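# Load a motor housing can into the press nest

## Task

Pick a single motor housing can out of the steel tray on the robot's table and place it in the round nest beneath the press's raised ram on that same table, with its open end facing up and sitting fully down in the nest; at the end, neither gripper may be in contact with any can.

## Robot and tools

Robot: two arms, left_arm and right_arm, each with a parallel two-finger gripper. The fingers point along the gripper's +z axis and close along its y axis. Occasionally something may tug on a held part or nudge a loose object.

Frames. Results report each gripper's end_effector_position (metres) and end_effector_quat_wxyz in a scene frame: origin at table-top height, midway between the nominal arm bases; +x out over the table, +z up, left_arm on the +y side. These arm names do not match the image sides. A BASES line, if present, gives the calibrated base places. The reported position is the point between the finger pads, just under 1 cm behind the tips. It can be off, more so at long reach. Motion offsets are expressed in each arm's own Hand target axes, not in the scene frame.

Row layout, shared by execute_actions and move: one flat list of 14 numbers, each in [-1, 1]. The first 7 are left_arm: dx, dy, dz, rx, ry, rz, opening. The next 7 are right_arm in the same order. Give all 14 even if only one arm moves. dx..rz are an offset from that arm's Hand target as it stood when the action or move began. 1.0 equals 0.6 m or 180 degrees. rx, ry, rz form one rotation vector. Opening is absolute, not an offset: +1 fully open (about 87 mm between pads), +0.5 about 69 mm, 0 about 43 mm, -0.5 about 18 mm, -1 closed. Sending 0 is a real command, so resend the current opening to leave a gripper as it is.

execute_actions(actions, cameras): actions is a list of actions. Each action is a table of up to 15 rows, and each row lasts one 1/30 s control step. A short table repeats its last row to fill 15 steps. Every row in an action is measured from the start-of-action Hand target, not from the row before. The next action starts from the new Hand target, so repeating an offset keeps moving further. An empty list just returns state and images. cameras picks which images come back: omitted, null or ["all"] gives all, [] gives none, and an unknown name makes the call invalid. Results also list end_effector_position at some steps. HELD with an arm label means part of that arm's row was withheld.

move(target, speed, blend, opening_speed, blocking, cameras): drives each gripper in a straight line toward its offset. target is either one 14-number row or up to 15 rows that differ only in pose offsets. In a list, every row counts from the same starting Hand targets. speed is in m/s, from 0.002 to 0.5, default 0.25. Rotation is capped at twice that value in rad/s. Give one value, or one per target. blend (m) rounds corners within that distance of the intermediate targets; the default 0 stops at each. opening_speed (at least 0.2, in scale units per second) ramps the fingers; without it, the opening is sent at once. With blocking=false the call returns after about 0.5 s while motion continues. You must then call wait or stop before sending more rows or moves. Paths run together, take at least 0.5 s, and are cut off at 10 s. Moves do not avoid obstacles or the other arm. Faster moves lag, stray and hit harder. Aiming far past a contact presses harder. The result adds a "move:" line with the ending: done (within 10 mm and 2 degrees, at rest), off_target, moving, held or fault, plus limits. limits=paced means a pose was clipped; limits=held means steps were withheld. Neither done nor off_target tells you about contact.

wait(seconds 0 to 10, cameras): lets time pass while the arms keep their last command. A running move continues. The result adds a "wait:" line. stop(): brakes a running move, which needs room to brake. zoom_image(camera, region): camera is cam_head_left or cam_head_right. region is [x0, y0, x1, y1] in pixels of that camera's latest image, with (0,0) at top left, at most 504x504. Both cameras are 672x504 pinholes with strong radial distortion. cam_head_left has fx=fy about 403, centre (335, 252). cam_head_right has about 400, centre (337, 248).

finished_scene(scene, check): call it twice, in separate replies. The first call takes your check: for each condition, what the images and readings show, what they cannot show, and how the condition might fail despite appearances. After it you may still inspect and fix things. The second call ends the scene for good. Any calls after it in the same reply go to the next scene. Replying with no tool call ends everything.

Controller behaviour. Each step, the commanded pose is clipped to within 100 mm and 20 degrees of the measured pose. Hand target in the result is the clipped command, and later offsets count from it. A gripper often stops short of it and keeps pushing there, even on all-zero rows. To release a push, or when a carried-away gripper drags its target, command the target back past the gripper. Sending six zero pose numbers re-commands the current Hand target. Friction and weight can leave a gripper low, short or tilted. Small moves may not happen or may go sideways, so check position and orientation after each move. "pose unreachable" names an arm whose command the clearance check refused. That check does not stop gripper-to-gripper collisions. "Tool commands" lists the current gripper commands.

Gripping. grip_measured is on the opening scale. Readings can be off by up to about 1 mm (0.043). To hold something, command about 0.04 below the reading at first contact for full force, or less than that for a lighter grip. The finger force is about 20 N per pad. Fast closes squeeze harder.

Avoid: dropping the can, letting go of a moving part, slams, hard hits or presses, arm-to-arm contact, and anything leaving the table. Arm stops cost time. Prefer smooth, moderate-speed moves.

Heat: holding loads, stretching out or pushing toward unreachable poses heats motors, even while you think. MOTOR HOT appears at 75 °C. At 90 °C an OVER-TEMPERATURE FAULT folds that arm away for the rest of the scene. At 100 °C the arm goes limp.

Joint ranges (rad): waist -2.618 to 3.054, shoulder 0.000 to 3.142, elbow 0.000 to 3.142 (straight at 2.901), wrist pitch -1.571 to 1.571, wrist yaw -1.571 to 1.571, wrist roll -2.094 to 2.094. Joint torques include the arm's own weight and have per-unit offsets and noise. Positive means toward larger joint angles. Joints 1 to 3 wrap at ±28 N m. Time keeps running while you reply and think.

Each tool is called after "Call:" as name([rows], argument=value, ...), one row to a line, values as JSON.

## Session

Call:
execute_actions(actions=[])

Scene clock: 0.00 s.
left_arm: end_effector_position=(+0.4891, +0.2555, +0.2807) grip_measured=+0.972 end_effector_quat_wxyz=(+0.465, +0.043, +0.806, +0.364) | right_arm: end_effector_position=(+0.5203, -0.4964, +0.3712) grip_measured=+0.978 end_effector_quat_wxyz=(+0.724, +0.437, +0.511, -0.150)
Joint positions: left_arm=[-0.441 1.759 1.63 -0.401 -0.93 0.278 0.986] | right_arm=[-0.099 1.771 1.565 0.339 0.781 0.41 0.989]
Joint velocities: left_arm=[-0.017 0.012 -0.007 -0.066 0.022 -0.066 0.008] | right_arm=[0.012 -0.017 -0.012 -0.066 0.022 -0.007 0.018]
Joint torques (N m): no reading
Heat: left arm: 33 °C; right arm: 36 °C.
Hand target: left_arm +0.4886, +0.2557, +0.2899; +0.475, +0.036, +0.802, +0.361 | right_arm +0.5166, -0.4959, +0.3856; +0.734, +0.438, +0.499, -0.144
Tool commands: left_gripper/opening=+1.0 right_gripper/opening=+1.0

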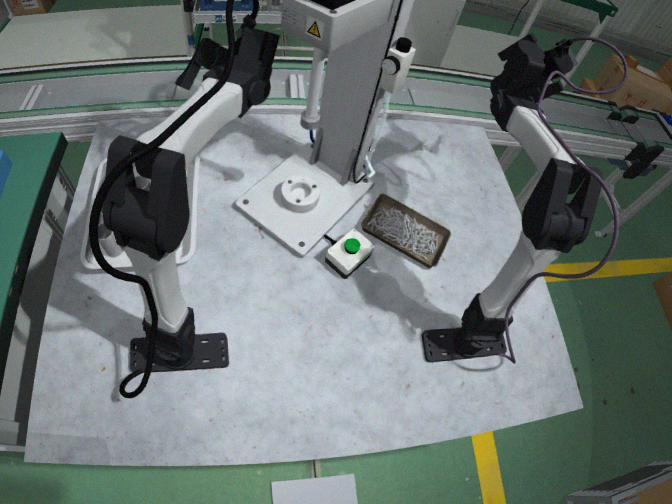

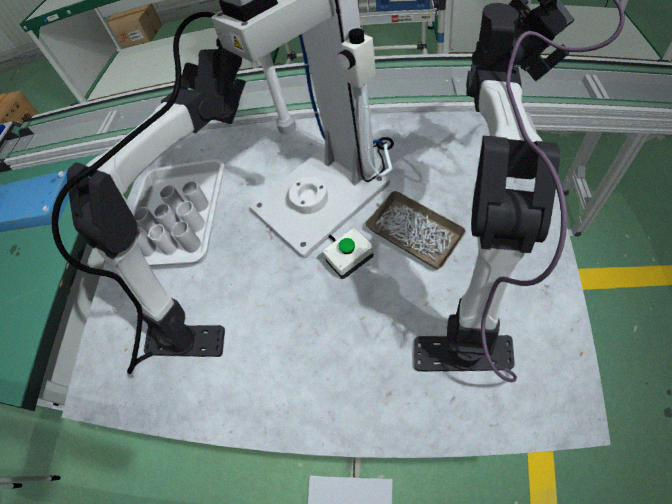

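Call:
zoom_image(camera="cam_head_right", region=[120, 140, 260, 280])

Call:
zoom_image(camera="cam_head_right", region=[230, 60, 420, 270])

Call:
zoom_image(camera="cam_head_left", region=[230, 60, 420, 270])

Scaled by 3.600.

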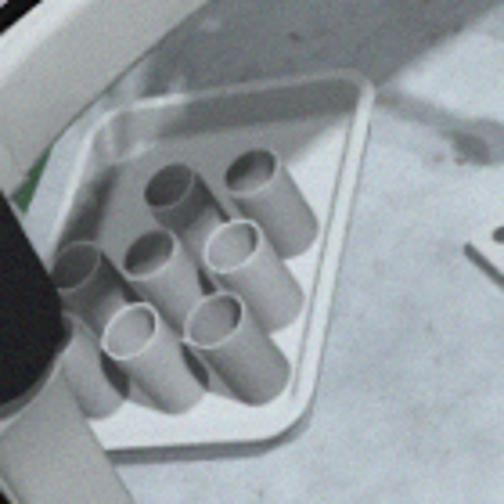

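Scaled by 2.400.

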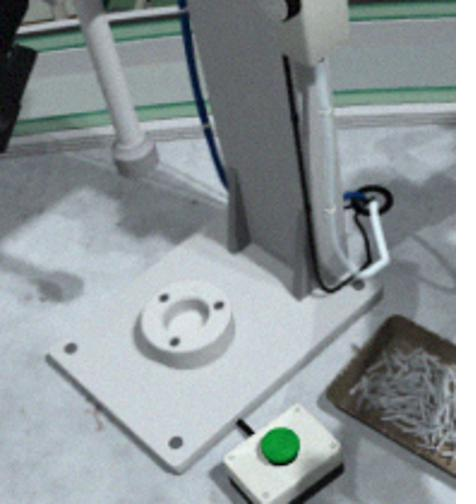

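Scaled by 2.400.

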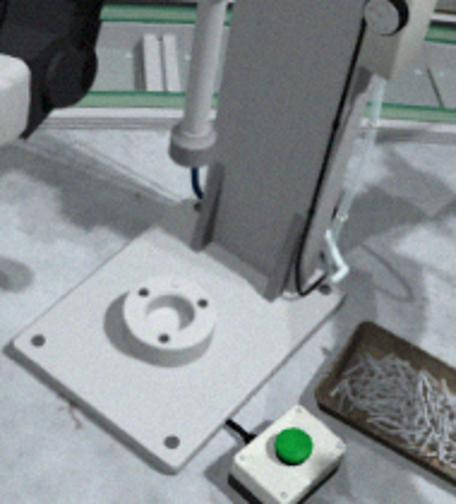

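Call:
move(target=[0.045,-0.025,-0.168,0.209,0.086,-0.112,1,0,0,0,0,0,0,1])

Scene clock: 14.17 s.
left_arm: end_effector_position=(+0.4027, +0.1980, +0.2730) grip_measured=+0.972 end_effector_quat_wxyz=(+0.362, +0.007, +0.932, +0.014) | right_arm: end_effector_position=(+0.5203, -0.4964, +0.3712) grip_measured=+0.978 end_effector_quat_wxyz=(+0.724, +0.437, +0.511, -0.150)
Joint positions: left_arm=[-0.363 1.623 1.831 -1.067 -0.227 -0.21 0.986] | right_arm=[-0.099 1.771 1.565 0.339 0.781 0.41 0.989]
Joint velocities: left_arm=[0.017 0.007 -0.007 0.066 0.037 -0.007 0.003] | right_arm=[-0.002 -0.002 -0.012 -0.007 -0.022 0.007 0.003]
Joint torques (N m): left_arm=[0.57 -10.48 8.17 1.14 0.1 -0.07] | right_arm=[-0.23 -9.36 8.21 1.63 -0.06 -0.04]
Heat: left arm: 37 °C; right arm: 39 °C.
Hand target: left_arm +0.3993, +0.1992, +0.2920; +0.381, -0.001, +0.925, +0.002 | right_arm +0.5166, -0.4959, +0.3856; +0.734, +0.438, +0.499, -0.144
Off the commanded pose: left_arm 0.018 m, 3 deg | right_arm 0.015 m, 2 deg.
move: off_target (left_arm, right_arm)

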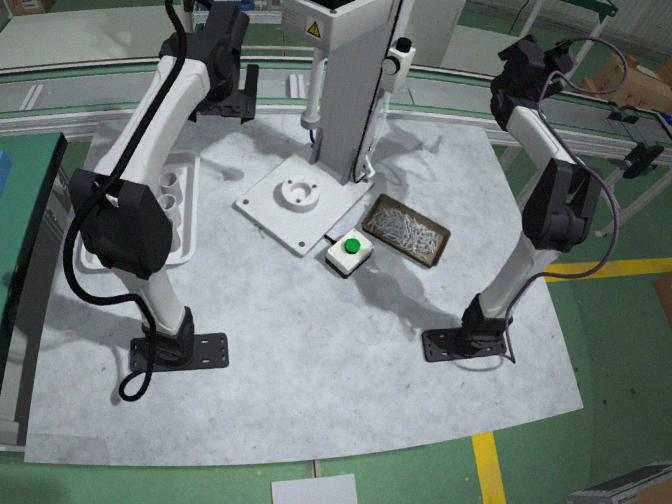

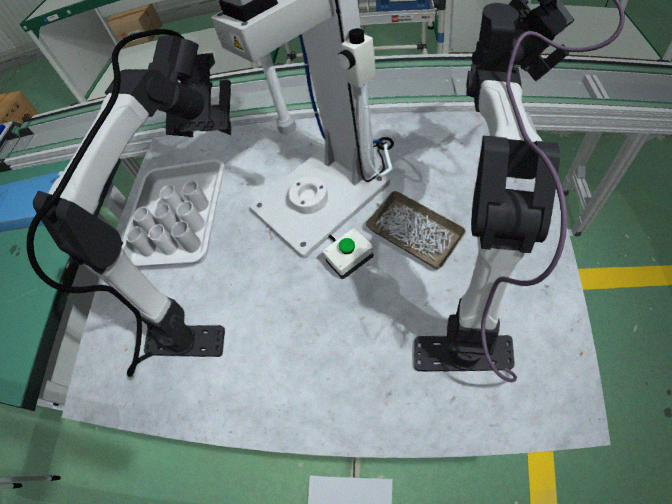

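Call:
move(target=[0.403,0,0.12,0,0,0,0,0,0,0,0,0,0,1])

Call:
zoom_image(camera="cam_head_left", region=[80, 100, 380, 380])

Call:
zoom_image(camera="cam_head_right", region=[80, 100, 380, 380])

Scene clock: 22.87 s.
left_arm: end_effector_position=(+0.2728, +0.2031, +0.0721) grip_measured=+0.000 end_effector_quat_wxyz=(+0.370, +0.002, +0.929, +0.001) | right_arm: end_effector_position=(+0.5203, -0.4964, +0.3712) grip_measured=+0.978 end_effector_quat_wxyz=(+0.724, +0.437, +0.511, -0.150)
Joint positions: left_arm=[-0.535 1.057 0.583 -0.399 -0.325 -0.359 0.5] | right_arm=[-0.099 1.771 1.565 0.339 0.781 0.41 0.989]
Joint velocities: left_arm=[-0.002 -0.002 0.002 -0.022 0.007 0.022 -0.006] | right_arm=[0.002 -0.007 -0.017 -0.022 0.007 0.037 -0.008]
Joint torques (N m): left_arm=[-0.54 -3.75 5.63 1.33 -0.14 -0.05] | right_arm=[-0.21 -9.35 8.21 1.63 -0.06 -0.04]
Heat: left arm: 37 °C; right arm: 41 °C.
Hand target: left_arm +0.2743, +0.2019, +0.0737; +0.379, -0.003, +0.925, -0.001 | right_arm +0.5166, -0.4959, +0.3856; +0.734, +0.438, +0.499, -0.144
Off the commanded pose: left_arm 0.007 m, 1 deg | right_arm 0.015 m, 2 deg.
move: off_target (right_arm)

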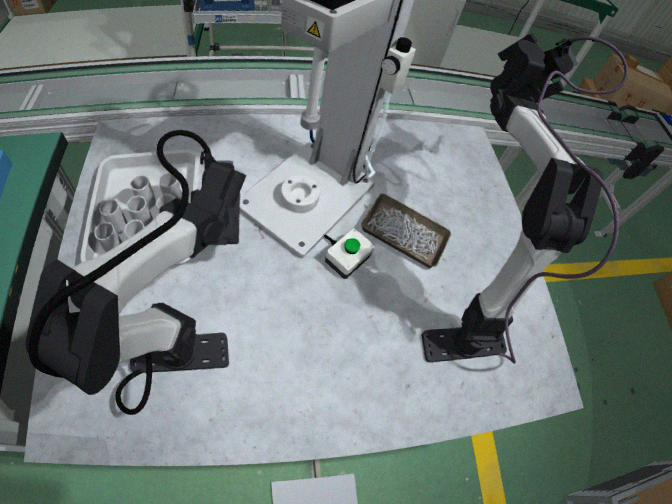

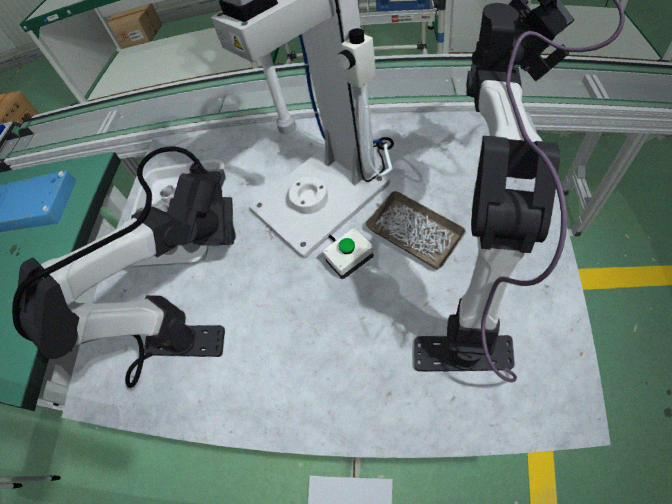

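Scaled by 1.680.

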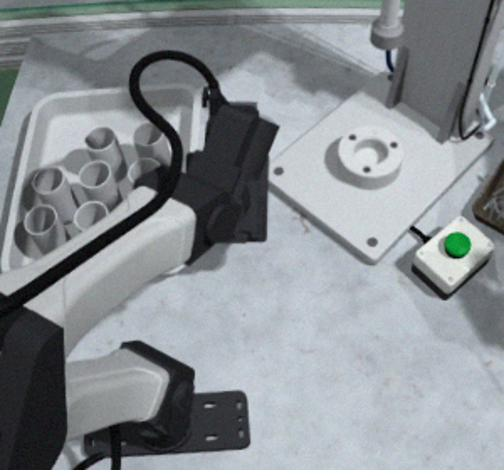

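Scaled by 1.680.

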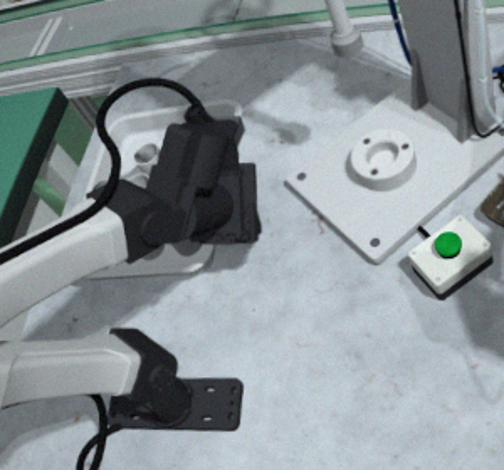

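Call:
move(target=[-0.026,-0.137,-0.0825,0,0.222,0,-1,0,0,0,0,0,0,1])

Call:
zoom_image(camera="cam_head_left", region=[80, 130, 330, 330])

Call:
zoom_image(camera="cam_head_right", region=[80, 130, 330, 330])

Scene clock: 61.27 s.
left_arm: end_effector_position=(+0.2501, +0.1240, +0.1111) grip_measured=-1.000 end_effector_quat_wxyz=(+0.040, -0.004, +0.999, +0.003) | right_arm: end_effector_position=(+0.5203, -0.4964, +0.3712) grip_measured=+0.978 end_effector_quat_wxyz=(+0.724, +0.437, +0.511, -0.150)
Joint positions: left_arm=[-0.622 1.681 1.391 -1.217 -0.049 -0.576 0] | right_arm=[-0.099 1.771 1.565 0.339 0.781 0.41 0.989]
Joint velocities: left_arm=[0.012 -0.012 -0.007 -0.081 0.007 -0.007 0] | right_arm=[0.017 -0.007 -0.027 0.007 -0.037 -0.022 -0.024]
Joint torques (N m): left_arm=[-0.57 -6.56 7.8 0.12 0.13 -0.07] | right_arm=[-0.23 -9.36 8.21 1.63 -0.07 -0.04]
Heat: left arm: 39 °C; right arm: 44 °C.
Hand target: left_arm +0.2518, +0.1181, +0.1150; +0.038, -0.006, +0.999, -0.002 | right_arm +0.5166, -0.4959, +0.3856; +0.734, +0.438, +0.499, -0.144
Off the commanded pose: left_arm 0.010 m, 1 deg | right_arm 0.015 m, 2 deg.
move: off_target (right_arm)

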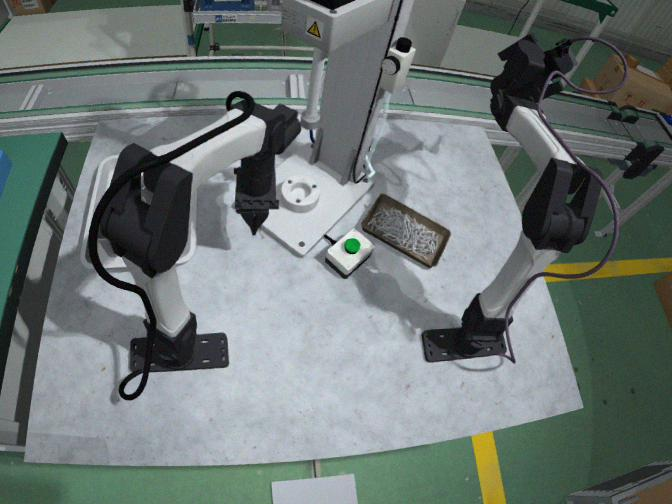

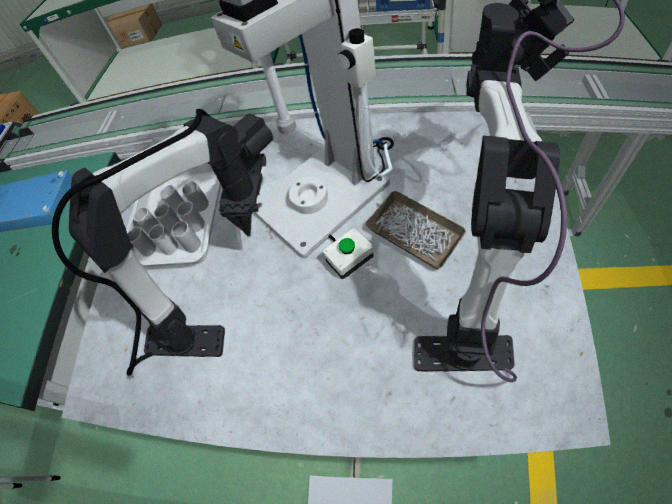

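Scaled by 2.016.

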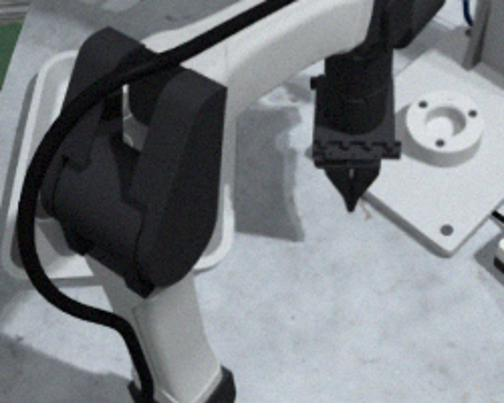

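Scaled by 2.016.

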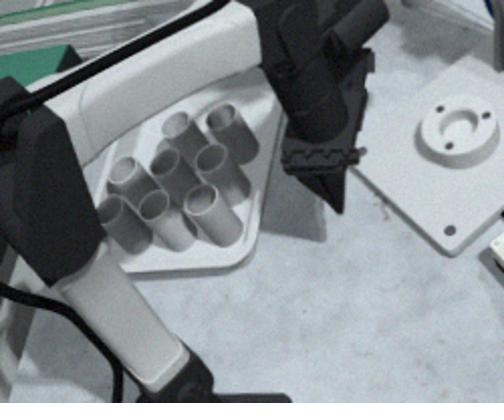

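Call:
move(target=[-0.119,-0.107,-0.0245,0,0,0,-1,0,0,0,0,0,0,1])

Call:
zoom_image(camera="cam_head_left", region=[180, 110, 380, 270])

Call:
zoom_image(camera="cam_head_right", region=[180, 110, 380, 270])

Scene clock: 72.47 s.
left_arm: end_effector_position=(+0.2443, +0.1226, +0.1510) grip_measured=-1.000 end_effector_quat_wxyz=(-0.047, -0.016, +0.997, +0.057) | right_arm: end_effector_position=(+0.5203, -0.4964, +0.3712) grip_measured=+0.978 end_effector_quat_wxyz=(+0.724, +0.437, +0.511, -0.150)
Joint positions: left_arm=[-0.629 1.864 1.734 -1.582 -0.042 -0.612 0] | right_arm=[-0.099 1.771 1.565 0.339 0.781 0.41 0.989]
Joint velocities: left_arm=[-0.012 -0.002 0.007 -0.066 0.022 -0.022 0] | right_arm=[-0.007 0.002 -0.007 -0.007 0.007 0.007 0.013]
Joint torques (N m): left_arm=[-3.25 4.08 18.73 1.6 0.11 -0.07] | right_arm=[-0.23 -9.36 8.21 1.63 -0.06 -0.04]
Heat: left arm: 41 °C; right arm: 45 °C.
Hand target: left_arm +0.3180, +0.0573, +0.1341; +0.037, -0.006, +0.999, -0.003 | right_arm +0.5166, -0.4959, +0.3856; +0.734, +0.438, +0.499, -0.144
Off the commanded pose: left_arm 0.105 m, 12 deg; position clipped | right_arm 0.015 m, 2 deg.
joint read past its limit (left arm) — joint 4 (wrist pitch), lower limit.
move: off_target (left_arm, right_arm); limits=paced

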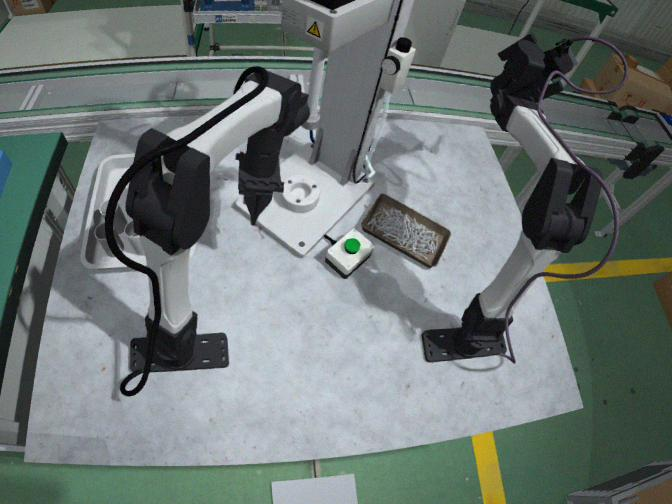

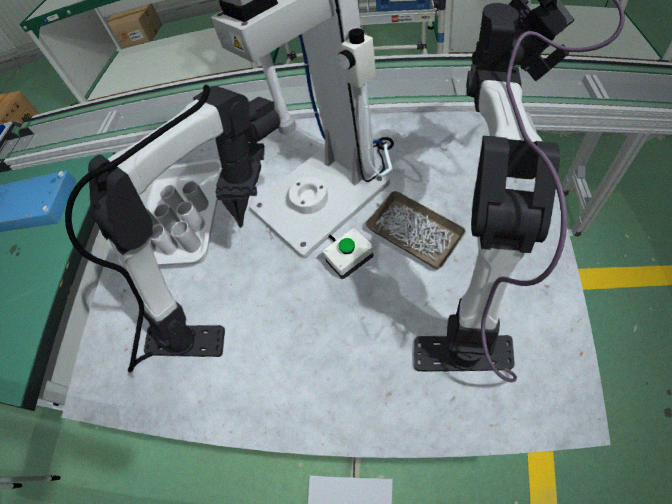

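Scaled by 2.520.

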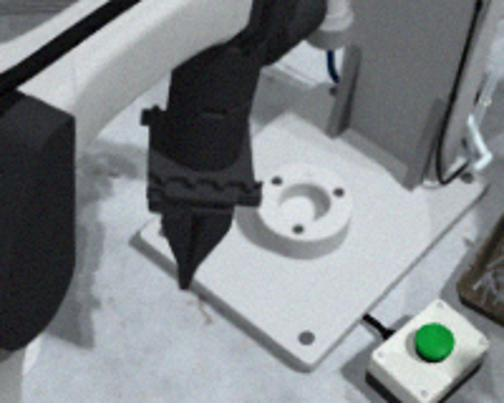

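Scaled by 2.520.

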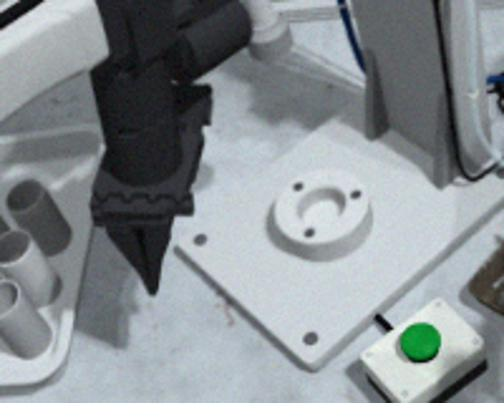

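Call:
move(target=[0.033,0.0217,0.038,0,-0.143,0,-1,0,0,0,0,0,0,1])

Call:
zoom_image(camera="cam_head_left", region=[180, 110, 380, 270])

Call:
zoom_image(camera="cam_head_right", region=[180, 110, 380, 270])

Scene clock: 78.30 s.
left_arm: end_effector_position=(+0.2982, +0.0712, +0.1046) grip_measured=-1.000 end_effector_quat_wxyz=(+0.242, -0.001, +0.970, +0.004) | right_arm: end_effector_position=(+0.5203, -0.4964, +0.3712) grip_measured=+0.978 end_effector_quat_wxyz=(+0.724, +0.437, +0.511, -0.150)
Joint positions: left_arm=[-0.806 1.653 1.3 -0.853 -0.332 -0.693 0] | right_arm=[-0.099 1.771 1.565 0.339 0.781 0.41 0.989]
Joint velocities: left_arm=[0.002 -0.012 0.012 0.037 -0.007 0.066 0] | right_arm=[-0.002 -0.012 -0.007 0.051 -0.022 0.007 -0.008]
Joint torques (N m): left_arm=[-0.55 -10.86 4.94 0.91 -0.2 -0.05] | right_arm=[-0.23 -9.36 8.21 1.63 -0.06 -0.04]
Heat: left arm: 48 °C; right arm: 45 °C.
Hand target: left_arm +0.2989, +0.0698, +0.1120; +0.257, -0.005, +0.966, -0.006 | right_arm +0.5166, -0.4959, +0.3856; +0.734, +0.438, +0.499, -0.144
Off the commanded pose: left_arm 0.006 m, 2 deg | right_arm 0.015 m, 2 deg.
move: off_target (right_arm)

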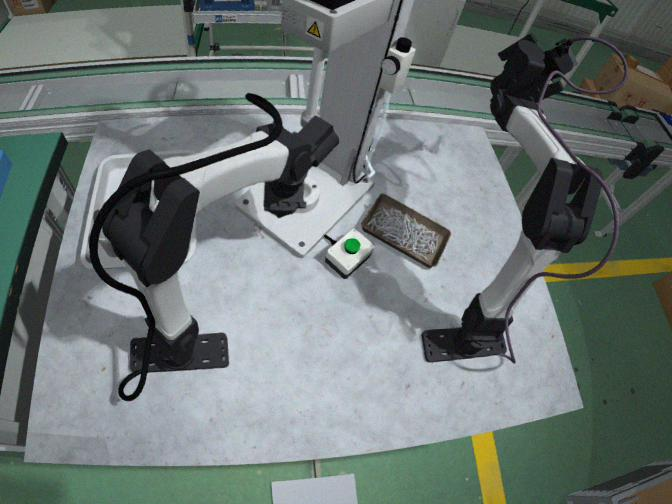

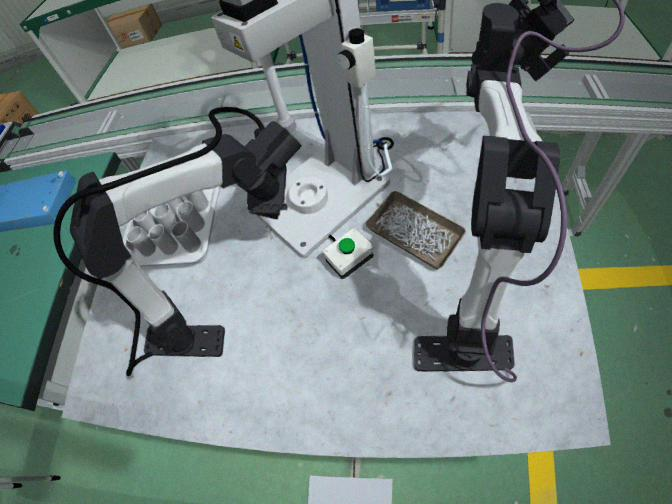

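Scaled by 2.520.

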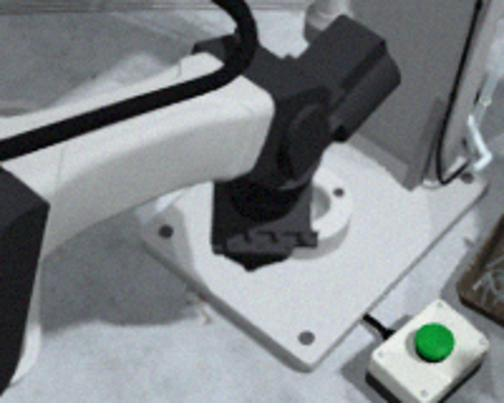

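Scaled by 2.520.

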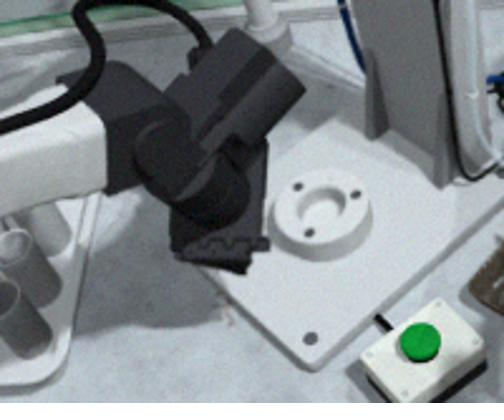

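Call:
move(target=[-0.069,0.407,-0.110,-0.143,-0.054,-0.205,1,0,0,0,0,0,0,1])

Call:
zoom_image(camera="cam_head_left", region=[60, 90, 260, 290])

Call:
zoom_image(camera="cam_head_right", region=[80, 90, 280, 290])

Scene clock: 94.03 s.
left_arm: end_effector_position=(+0.3028, +0.3128, +0.1811) grip_measured=+0.972 end_effector_quat_wxyz=(+0.311, -0.360, +0.869, +0.135) | right_arm: end_effector_position=(+0.5203, -0.4964, +0.3712) grip_measured=+0.978 end_effector_quat_wxyz=(+0.724, +0.437, +0.511, -0.150)
Joint positions: left_arm=[-0.197 1.298 1.224 -1.046 -0.544 -0.801 0.986] | right_arm=[-0.099 1.771 1.565 0.339 0.781 0.41 0.989]
Joint velocities: left_arm=[-0.007 -0.012 -0.007 -0.007 -0.066 -0.007 0.003] | right_arm=[-0.002 0.007 -0.007 0.022 -0.066 -0.037 -0.008]
Joint torques (N m): left_arm=[0.51 -6.56 8.35 0.72 -0.25 0.19] | right_arm=[-0.21 -9.35 8.21 1.63 -0.06 -0.04]
Heat: left arm: 43 °C; right arm: 46 °C.
Hand target: left_arm +0.3037, +0.3160, +0.1956; +0.326, -0.362, +0.863, +0.133 | right_arm +0.5166, -0.4959, +0.3856; +0.734, +0.438, +0.499, -0.144
Off the commanded pose: left_arm 0.006 m, 1 deg | right_arm 0.015 m, 2 deg.
move: off_target (right_arm)

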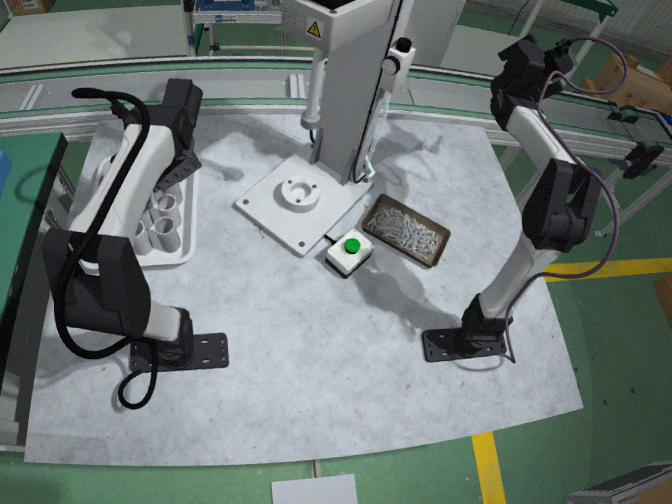

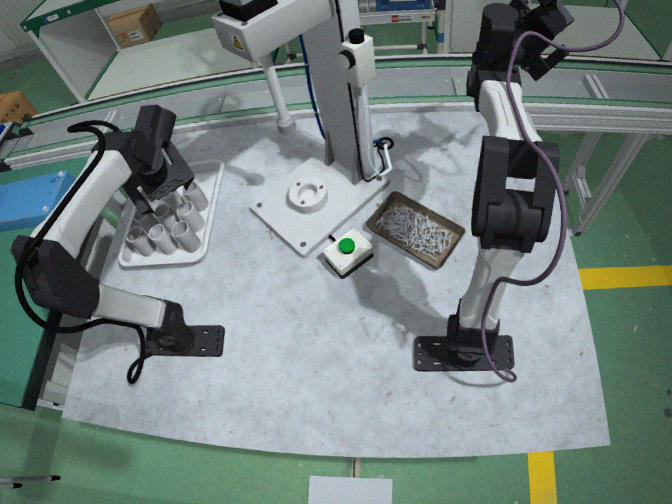

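Scaled by 2.520.

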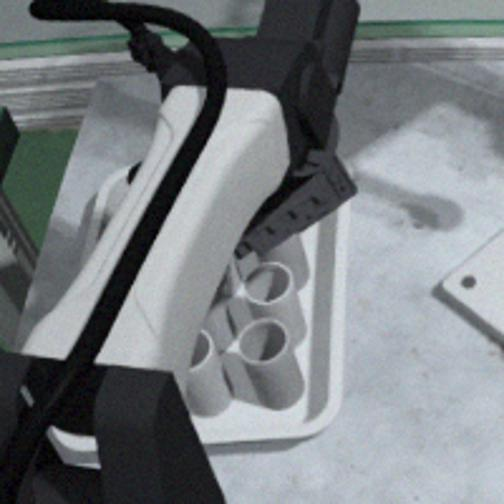

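Scaled by 2.520.

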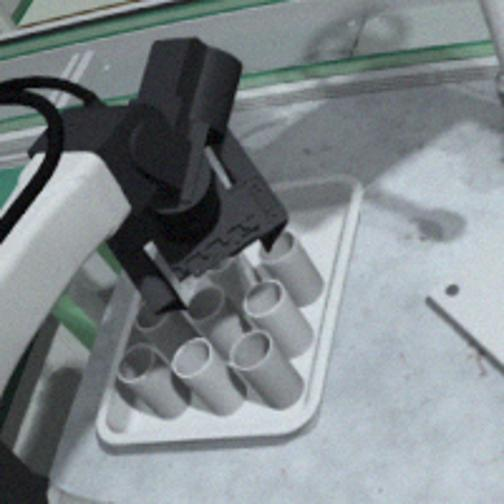

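Call:
move(target=[0.0415,0.0188,0.126,0,0,0,1,0,0,0,0,0,0,1])

Call:
zoom_image(camera="cam_head_left", region=[60, 130, 220, 290])

Call:
zoom_image(camera="cam_head_right", region=[100, 130, 260, 290])

Scene clock: 103.63 s.
left_arm: end_effector_position=(+0.3161, +0.3471, +0.1261) grip_measured=+0.972 end_effector_quat_wxyz=(+0.329, -0.363, +0.861, +0.138) | right_arm: end_effector_position=(+0.5203, -0.4964, +0.3712) grip_measured=+0.978 end_effector_quat_wxyz=(+0.724, +0.437, +0.511, -0.150)
Joint positions: left_arm=[-0.061 1.284 0.968 -0.7 -0.5 -0.66 0.986] | right_arm=[-0.099 1.771 1.565 0.339 0.781 0.41 0.989]
Joint velocities: left_arm=[-0.002 -0.027 0.012 -0.051 -0.022 -0.007 0.023] | right_arm=[0.002 -0.012 0.022 -0.007 0.022 -0.022 -0.013]
Joint torques (N m): left_arm=[0.65 -4.56 5.19 1.12 -0.07 0.17] | right_arm=[-0.23 -9.36 8.21 1.63 -0.06 -0.04]
Heat: left arm: 43 °C; right arm: 46 °C.
Hand target: left_arm +0.3168, +0.3477, +0.1229; +0.328, -0.360, +0.863, +0.135 | right_arm +0.5166, -0.4959, +0.3856; +0.734, +0.438, +0.499, -0.144
Off the commanded pose: left_arm 0.004 m, 1 deg | right_arm 0.015 m, 2 deg.
move: off_target (right_arm)

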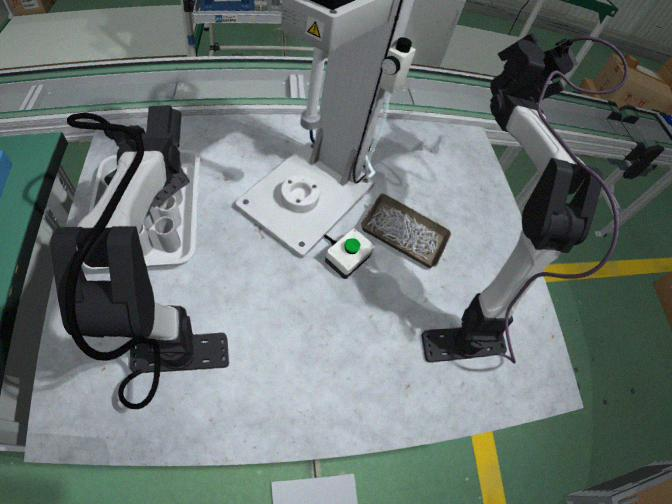

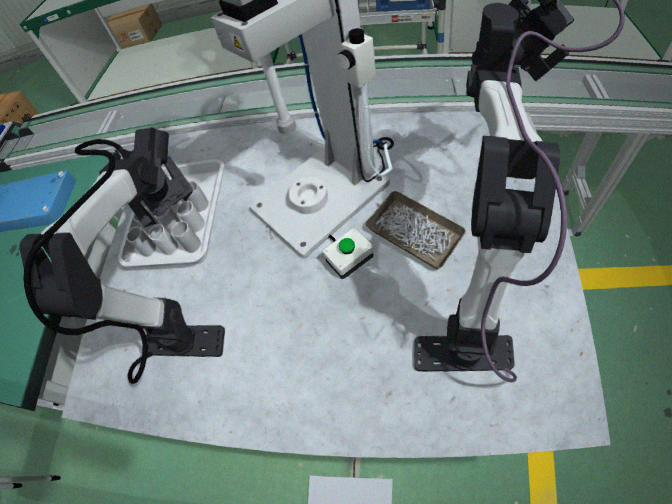

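Scaled by 3.150.

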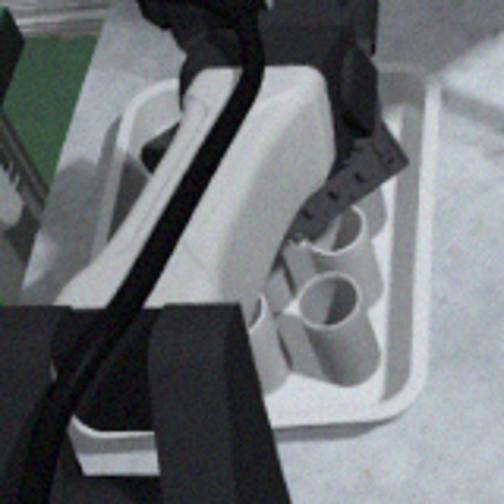

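Scaled by 3.150.

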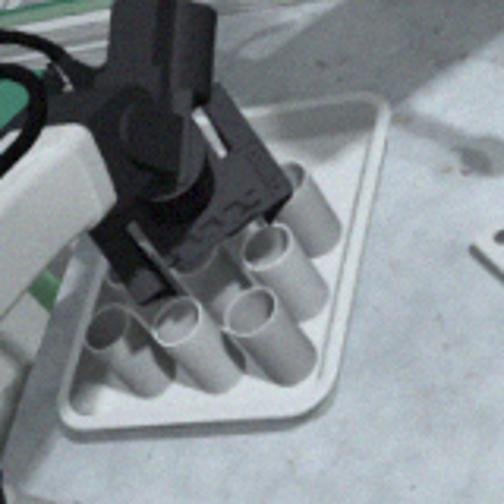

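Call:
move(target=[0.0439,0,0.0523,0,0,0,1,0,0,0,0,0,0,1])

Call:
zoom_image(camera="cam_head_left", region=[60, 130, 220, 290])

Call:
zoom_image(camera="cam_head_right", region=[100, 130, 260, 290])

Scene clock: 109.87 s.
left_arm: end_effector_position=(+0.3167, +0.3487, +0.0875) grip_measured=+0.972 end_effector_quat_wxyz=(+0.332, -0.363, +0.859, +0.137) | right_arm: end_effector_position=(+0.5203, -0.4964, +0.3712) grip_measured=+0.978 end_effector_quat_wxyz=(+0.724, +0.437, +0.511, -0.150)
Joint positions: left_arm=[-0.055 1.304 0.824 -0.525 -0.499 -0.655 0.986] | right_arm=[-0.099 1.771 1.565 0.339 0.781 0.41 0.989]
Joint velocities: left_arm=[-0.007 -0.002 0.002 -0.066 0.022 -0.022 0.008] | right_arm=[0.007 0.007 -0.007 -0.051 0.022 -0.022 0.024]
Joint torques (N m): left_arm=[0.59 -3.79 5.03 1.16 -0.08 0.17] | right_arm=[-0.23 -9.36 8.21 1.63 -0.06 -0.04]
Heat: left arm: 42 °C; right arm: 46 °C.
Hand target: left_arm +0.3170, +0.3489, +0.0820; +0.328, -0.361, +0.863, +0.135 | right_arm +0.5166, -0.4959, +0.3856; +0.734, +0.438, +0.499, -0.144
Off the commanded pose: left_arm 0.006 m, 1 deg | right_arm 0.015 m, 2 deg.
move: off_target (right_arm)

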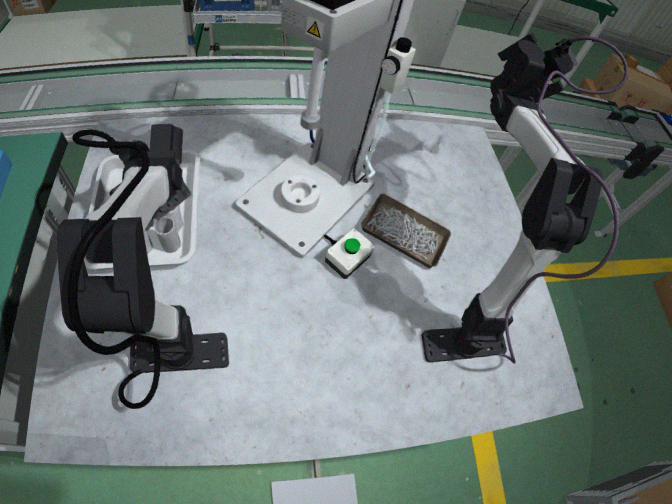

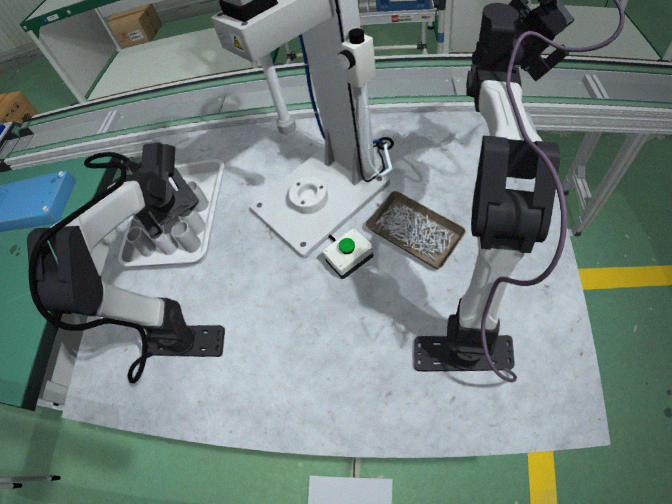

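Scaled by 3.150.

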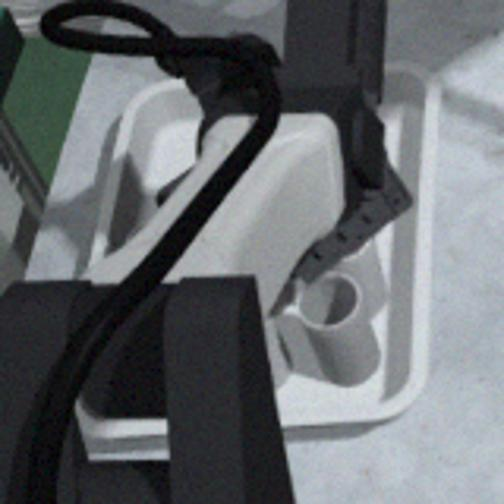

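Scaled by 3.150.

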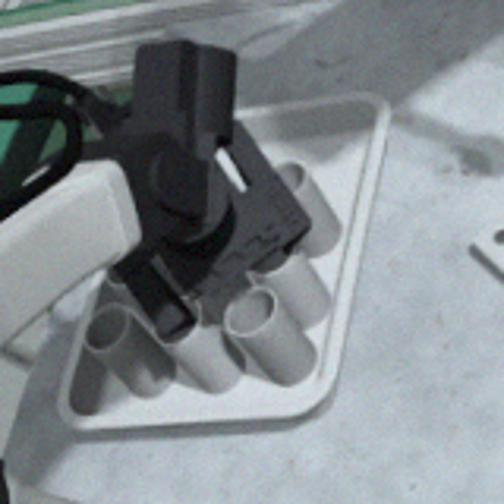

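Call:
move(target=[0.0445,-0.0015,0.053,0,0,0,0.6,0,0,0,0,0,0,1], speed=0.1)

Call:
zoom_image(camera="cam_head_left", region=[60, 130, 220, 290])

Call:
zoom_image(camera="cam_head_right", region=[100, 130, 260, 290])

Scene clock: 116.23 s.
left_arm: end_effector_position=(+0.3261, +0.3496, +0.0704) grip_measured=+0.600 end_effector_quat_wxyz=(+0.356, -0.362, +0.851, +0.131) | right_arm: end_effector_position=(+0.5203, -0.4964, +0.3712) grip_measured=+0.978 end_effector_quat_wxyz=(+0.724, +0.437, +0.511, -0.150)
Joint positions: left_arm=[-0.056 1.323 0.74 -0.365 -0.503 -0.642 0.8] | right_arm=[-0.099 1.771 1.565 0.339 0.781 0.41 0.989]
Joint velocities: left_arm=[0.012 0.002 -0.002 -0.007 -0.022 -0.051 0.008] | right_arm=[-0.007 -0.012 -0.012 0.051 -0.037 -0.066 0.003]
Joint torques (N m): left_arm=[0.66 -0.25 1.65 1.48 -0.04 0.01] | right_arm=[-0.23 -9.36 8.21 1.63 -0.06 -0.04]
Heat: left arm: 41 °C; right arm: 46 °C.
Hand target: left_arm +0.3178, +0.3494, +0.0403; +0.328, -0.360, +0.863, +0.135 | right_arm +0.5166, -0.4959, +0.3856; +0.734, +0.438, +0.499, -0.144
Off the commanded pose: left_arm 0.031 m, 4 deg | right_arm 0.015 m, 2 deg.
move: off_target (left_arm, right_arm)

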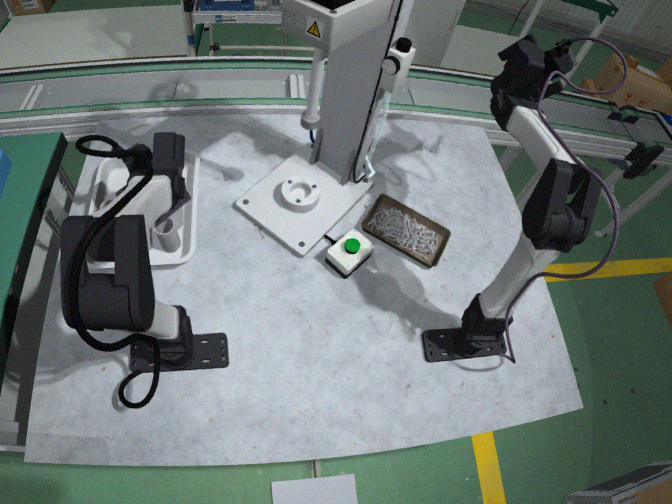

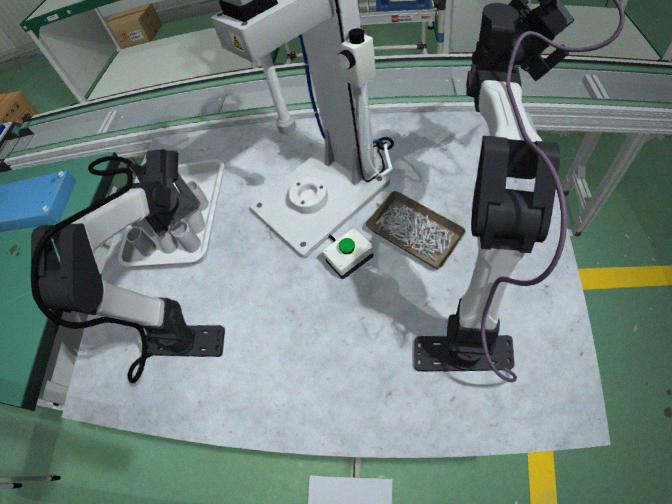

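Scaled by 3.150.

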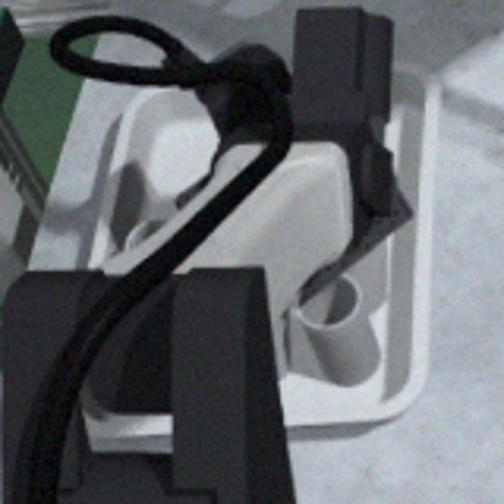

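Scaled by 3.150.

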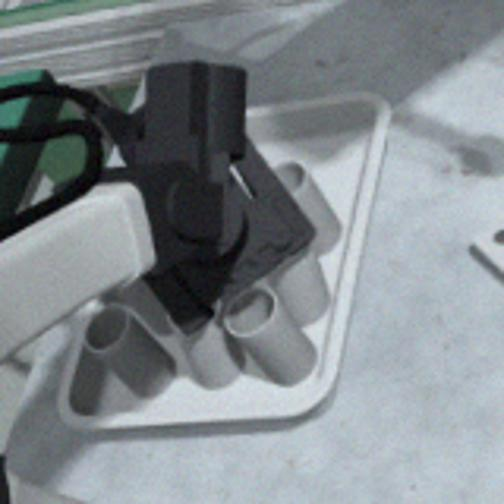

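Call:
move(target=[-0.064,0,-0.0766,0,0,0,0.6,0,0,0,0,0,0,1], speed=0.15)

Call:
zoom_image(camera="cam_head_left", region=[60, 130, 220, 290])

Call:
zoom_image(camera="cam_head_right", region=[100, 130, 260, 290])

Scene clock: 121.07 s.
left_arm: end_effector_position=(+0.3126, +0.3496, +0.0884) grip_measured=+0.600 end_effector_quat_wxyz=(+0.317, -0.356, +0.867, +0.146) | right_arm: end_effector_position=(+0.5203, -0.4964, +0.3712) grip_measured=+0.978 end_effector_quat_wxyz=(+0.724, +0.437, +0.511, -0.150)
Joint positions: left_arm=[-0.055 1.317 0.849 -0.572 -0.502 -0.643 0.8] | right_arm=[-0.099 1.771 1.565 0.339 0.781 0.41 0.989]
Joint velocities: left_arm=[-0.012 0.002 -0.027 0.022 0.007 0.022 0.005] | right_arm=[-0.012 0.002 0.002 0.081 0.007 -0.022 -0.013]
Joint torques (N m): left_arm=[0.28 -6.68 8.03 0.8 -0.07 -0.04] | right_arm=[-0.21 -9.36 8.21 1.63 -0.06 -0.04]
Heat: left arm: 41 °C; right arm: 46 °C.
Hand target: left_arm +0.3175, +0.3476, +0.1003; +0.328, -0.360, +0.863, +0.135 | right_arm +0.5166, -0.4959, +0.3856; +0.734, +0.438, +0.499, -0.144
Off the commanded pose: left_arm 0.012 m, 2 deg | right_arm 0.015 m, 2 deg.
move: off_target (left_arm, right_arm)

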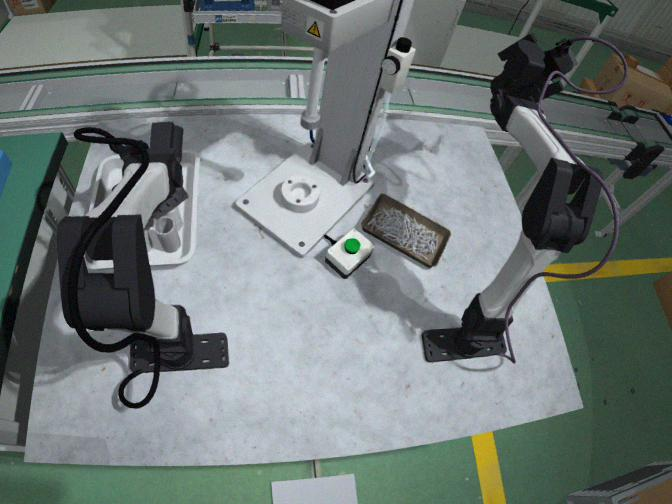

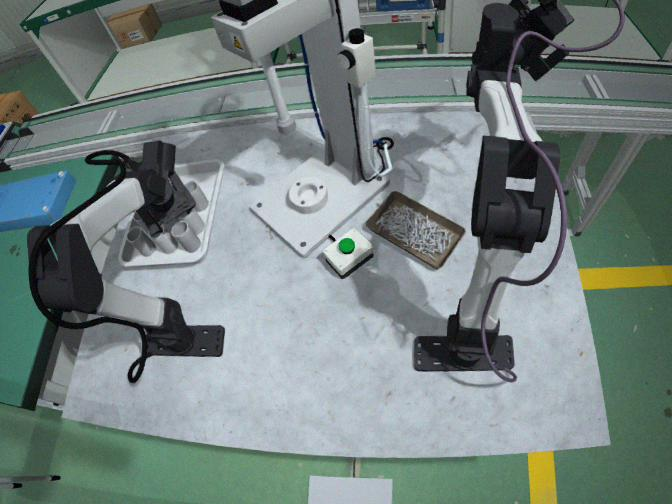

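Scaled by 3.150.

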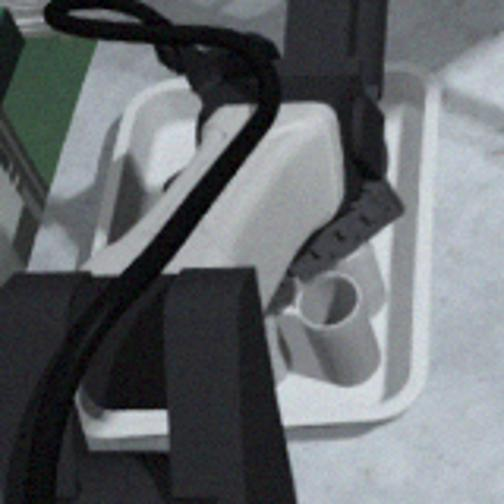

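Scaled by 3.150.

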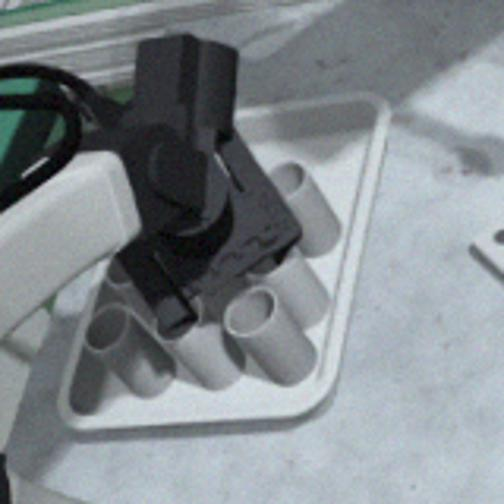

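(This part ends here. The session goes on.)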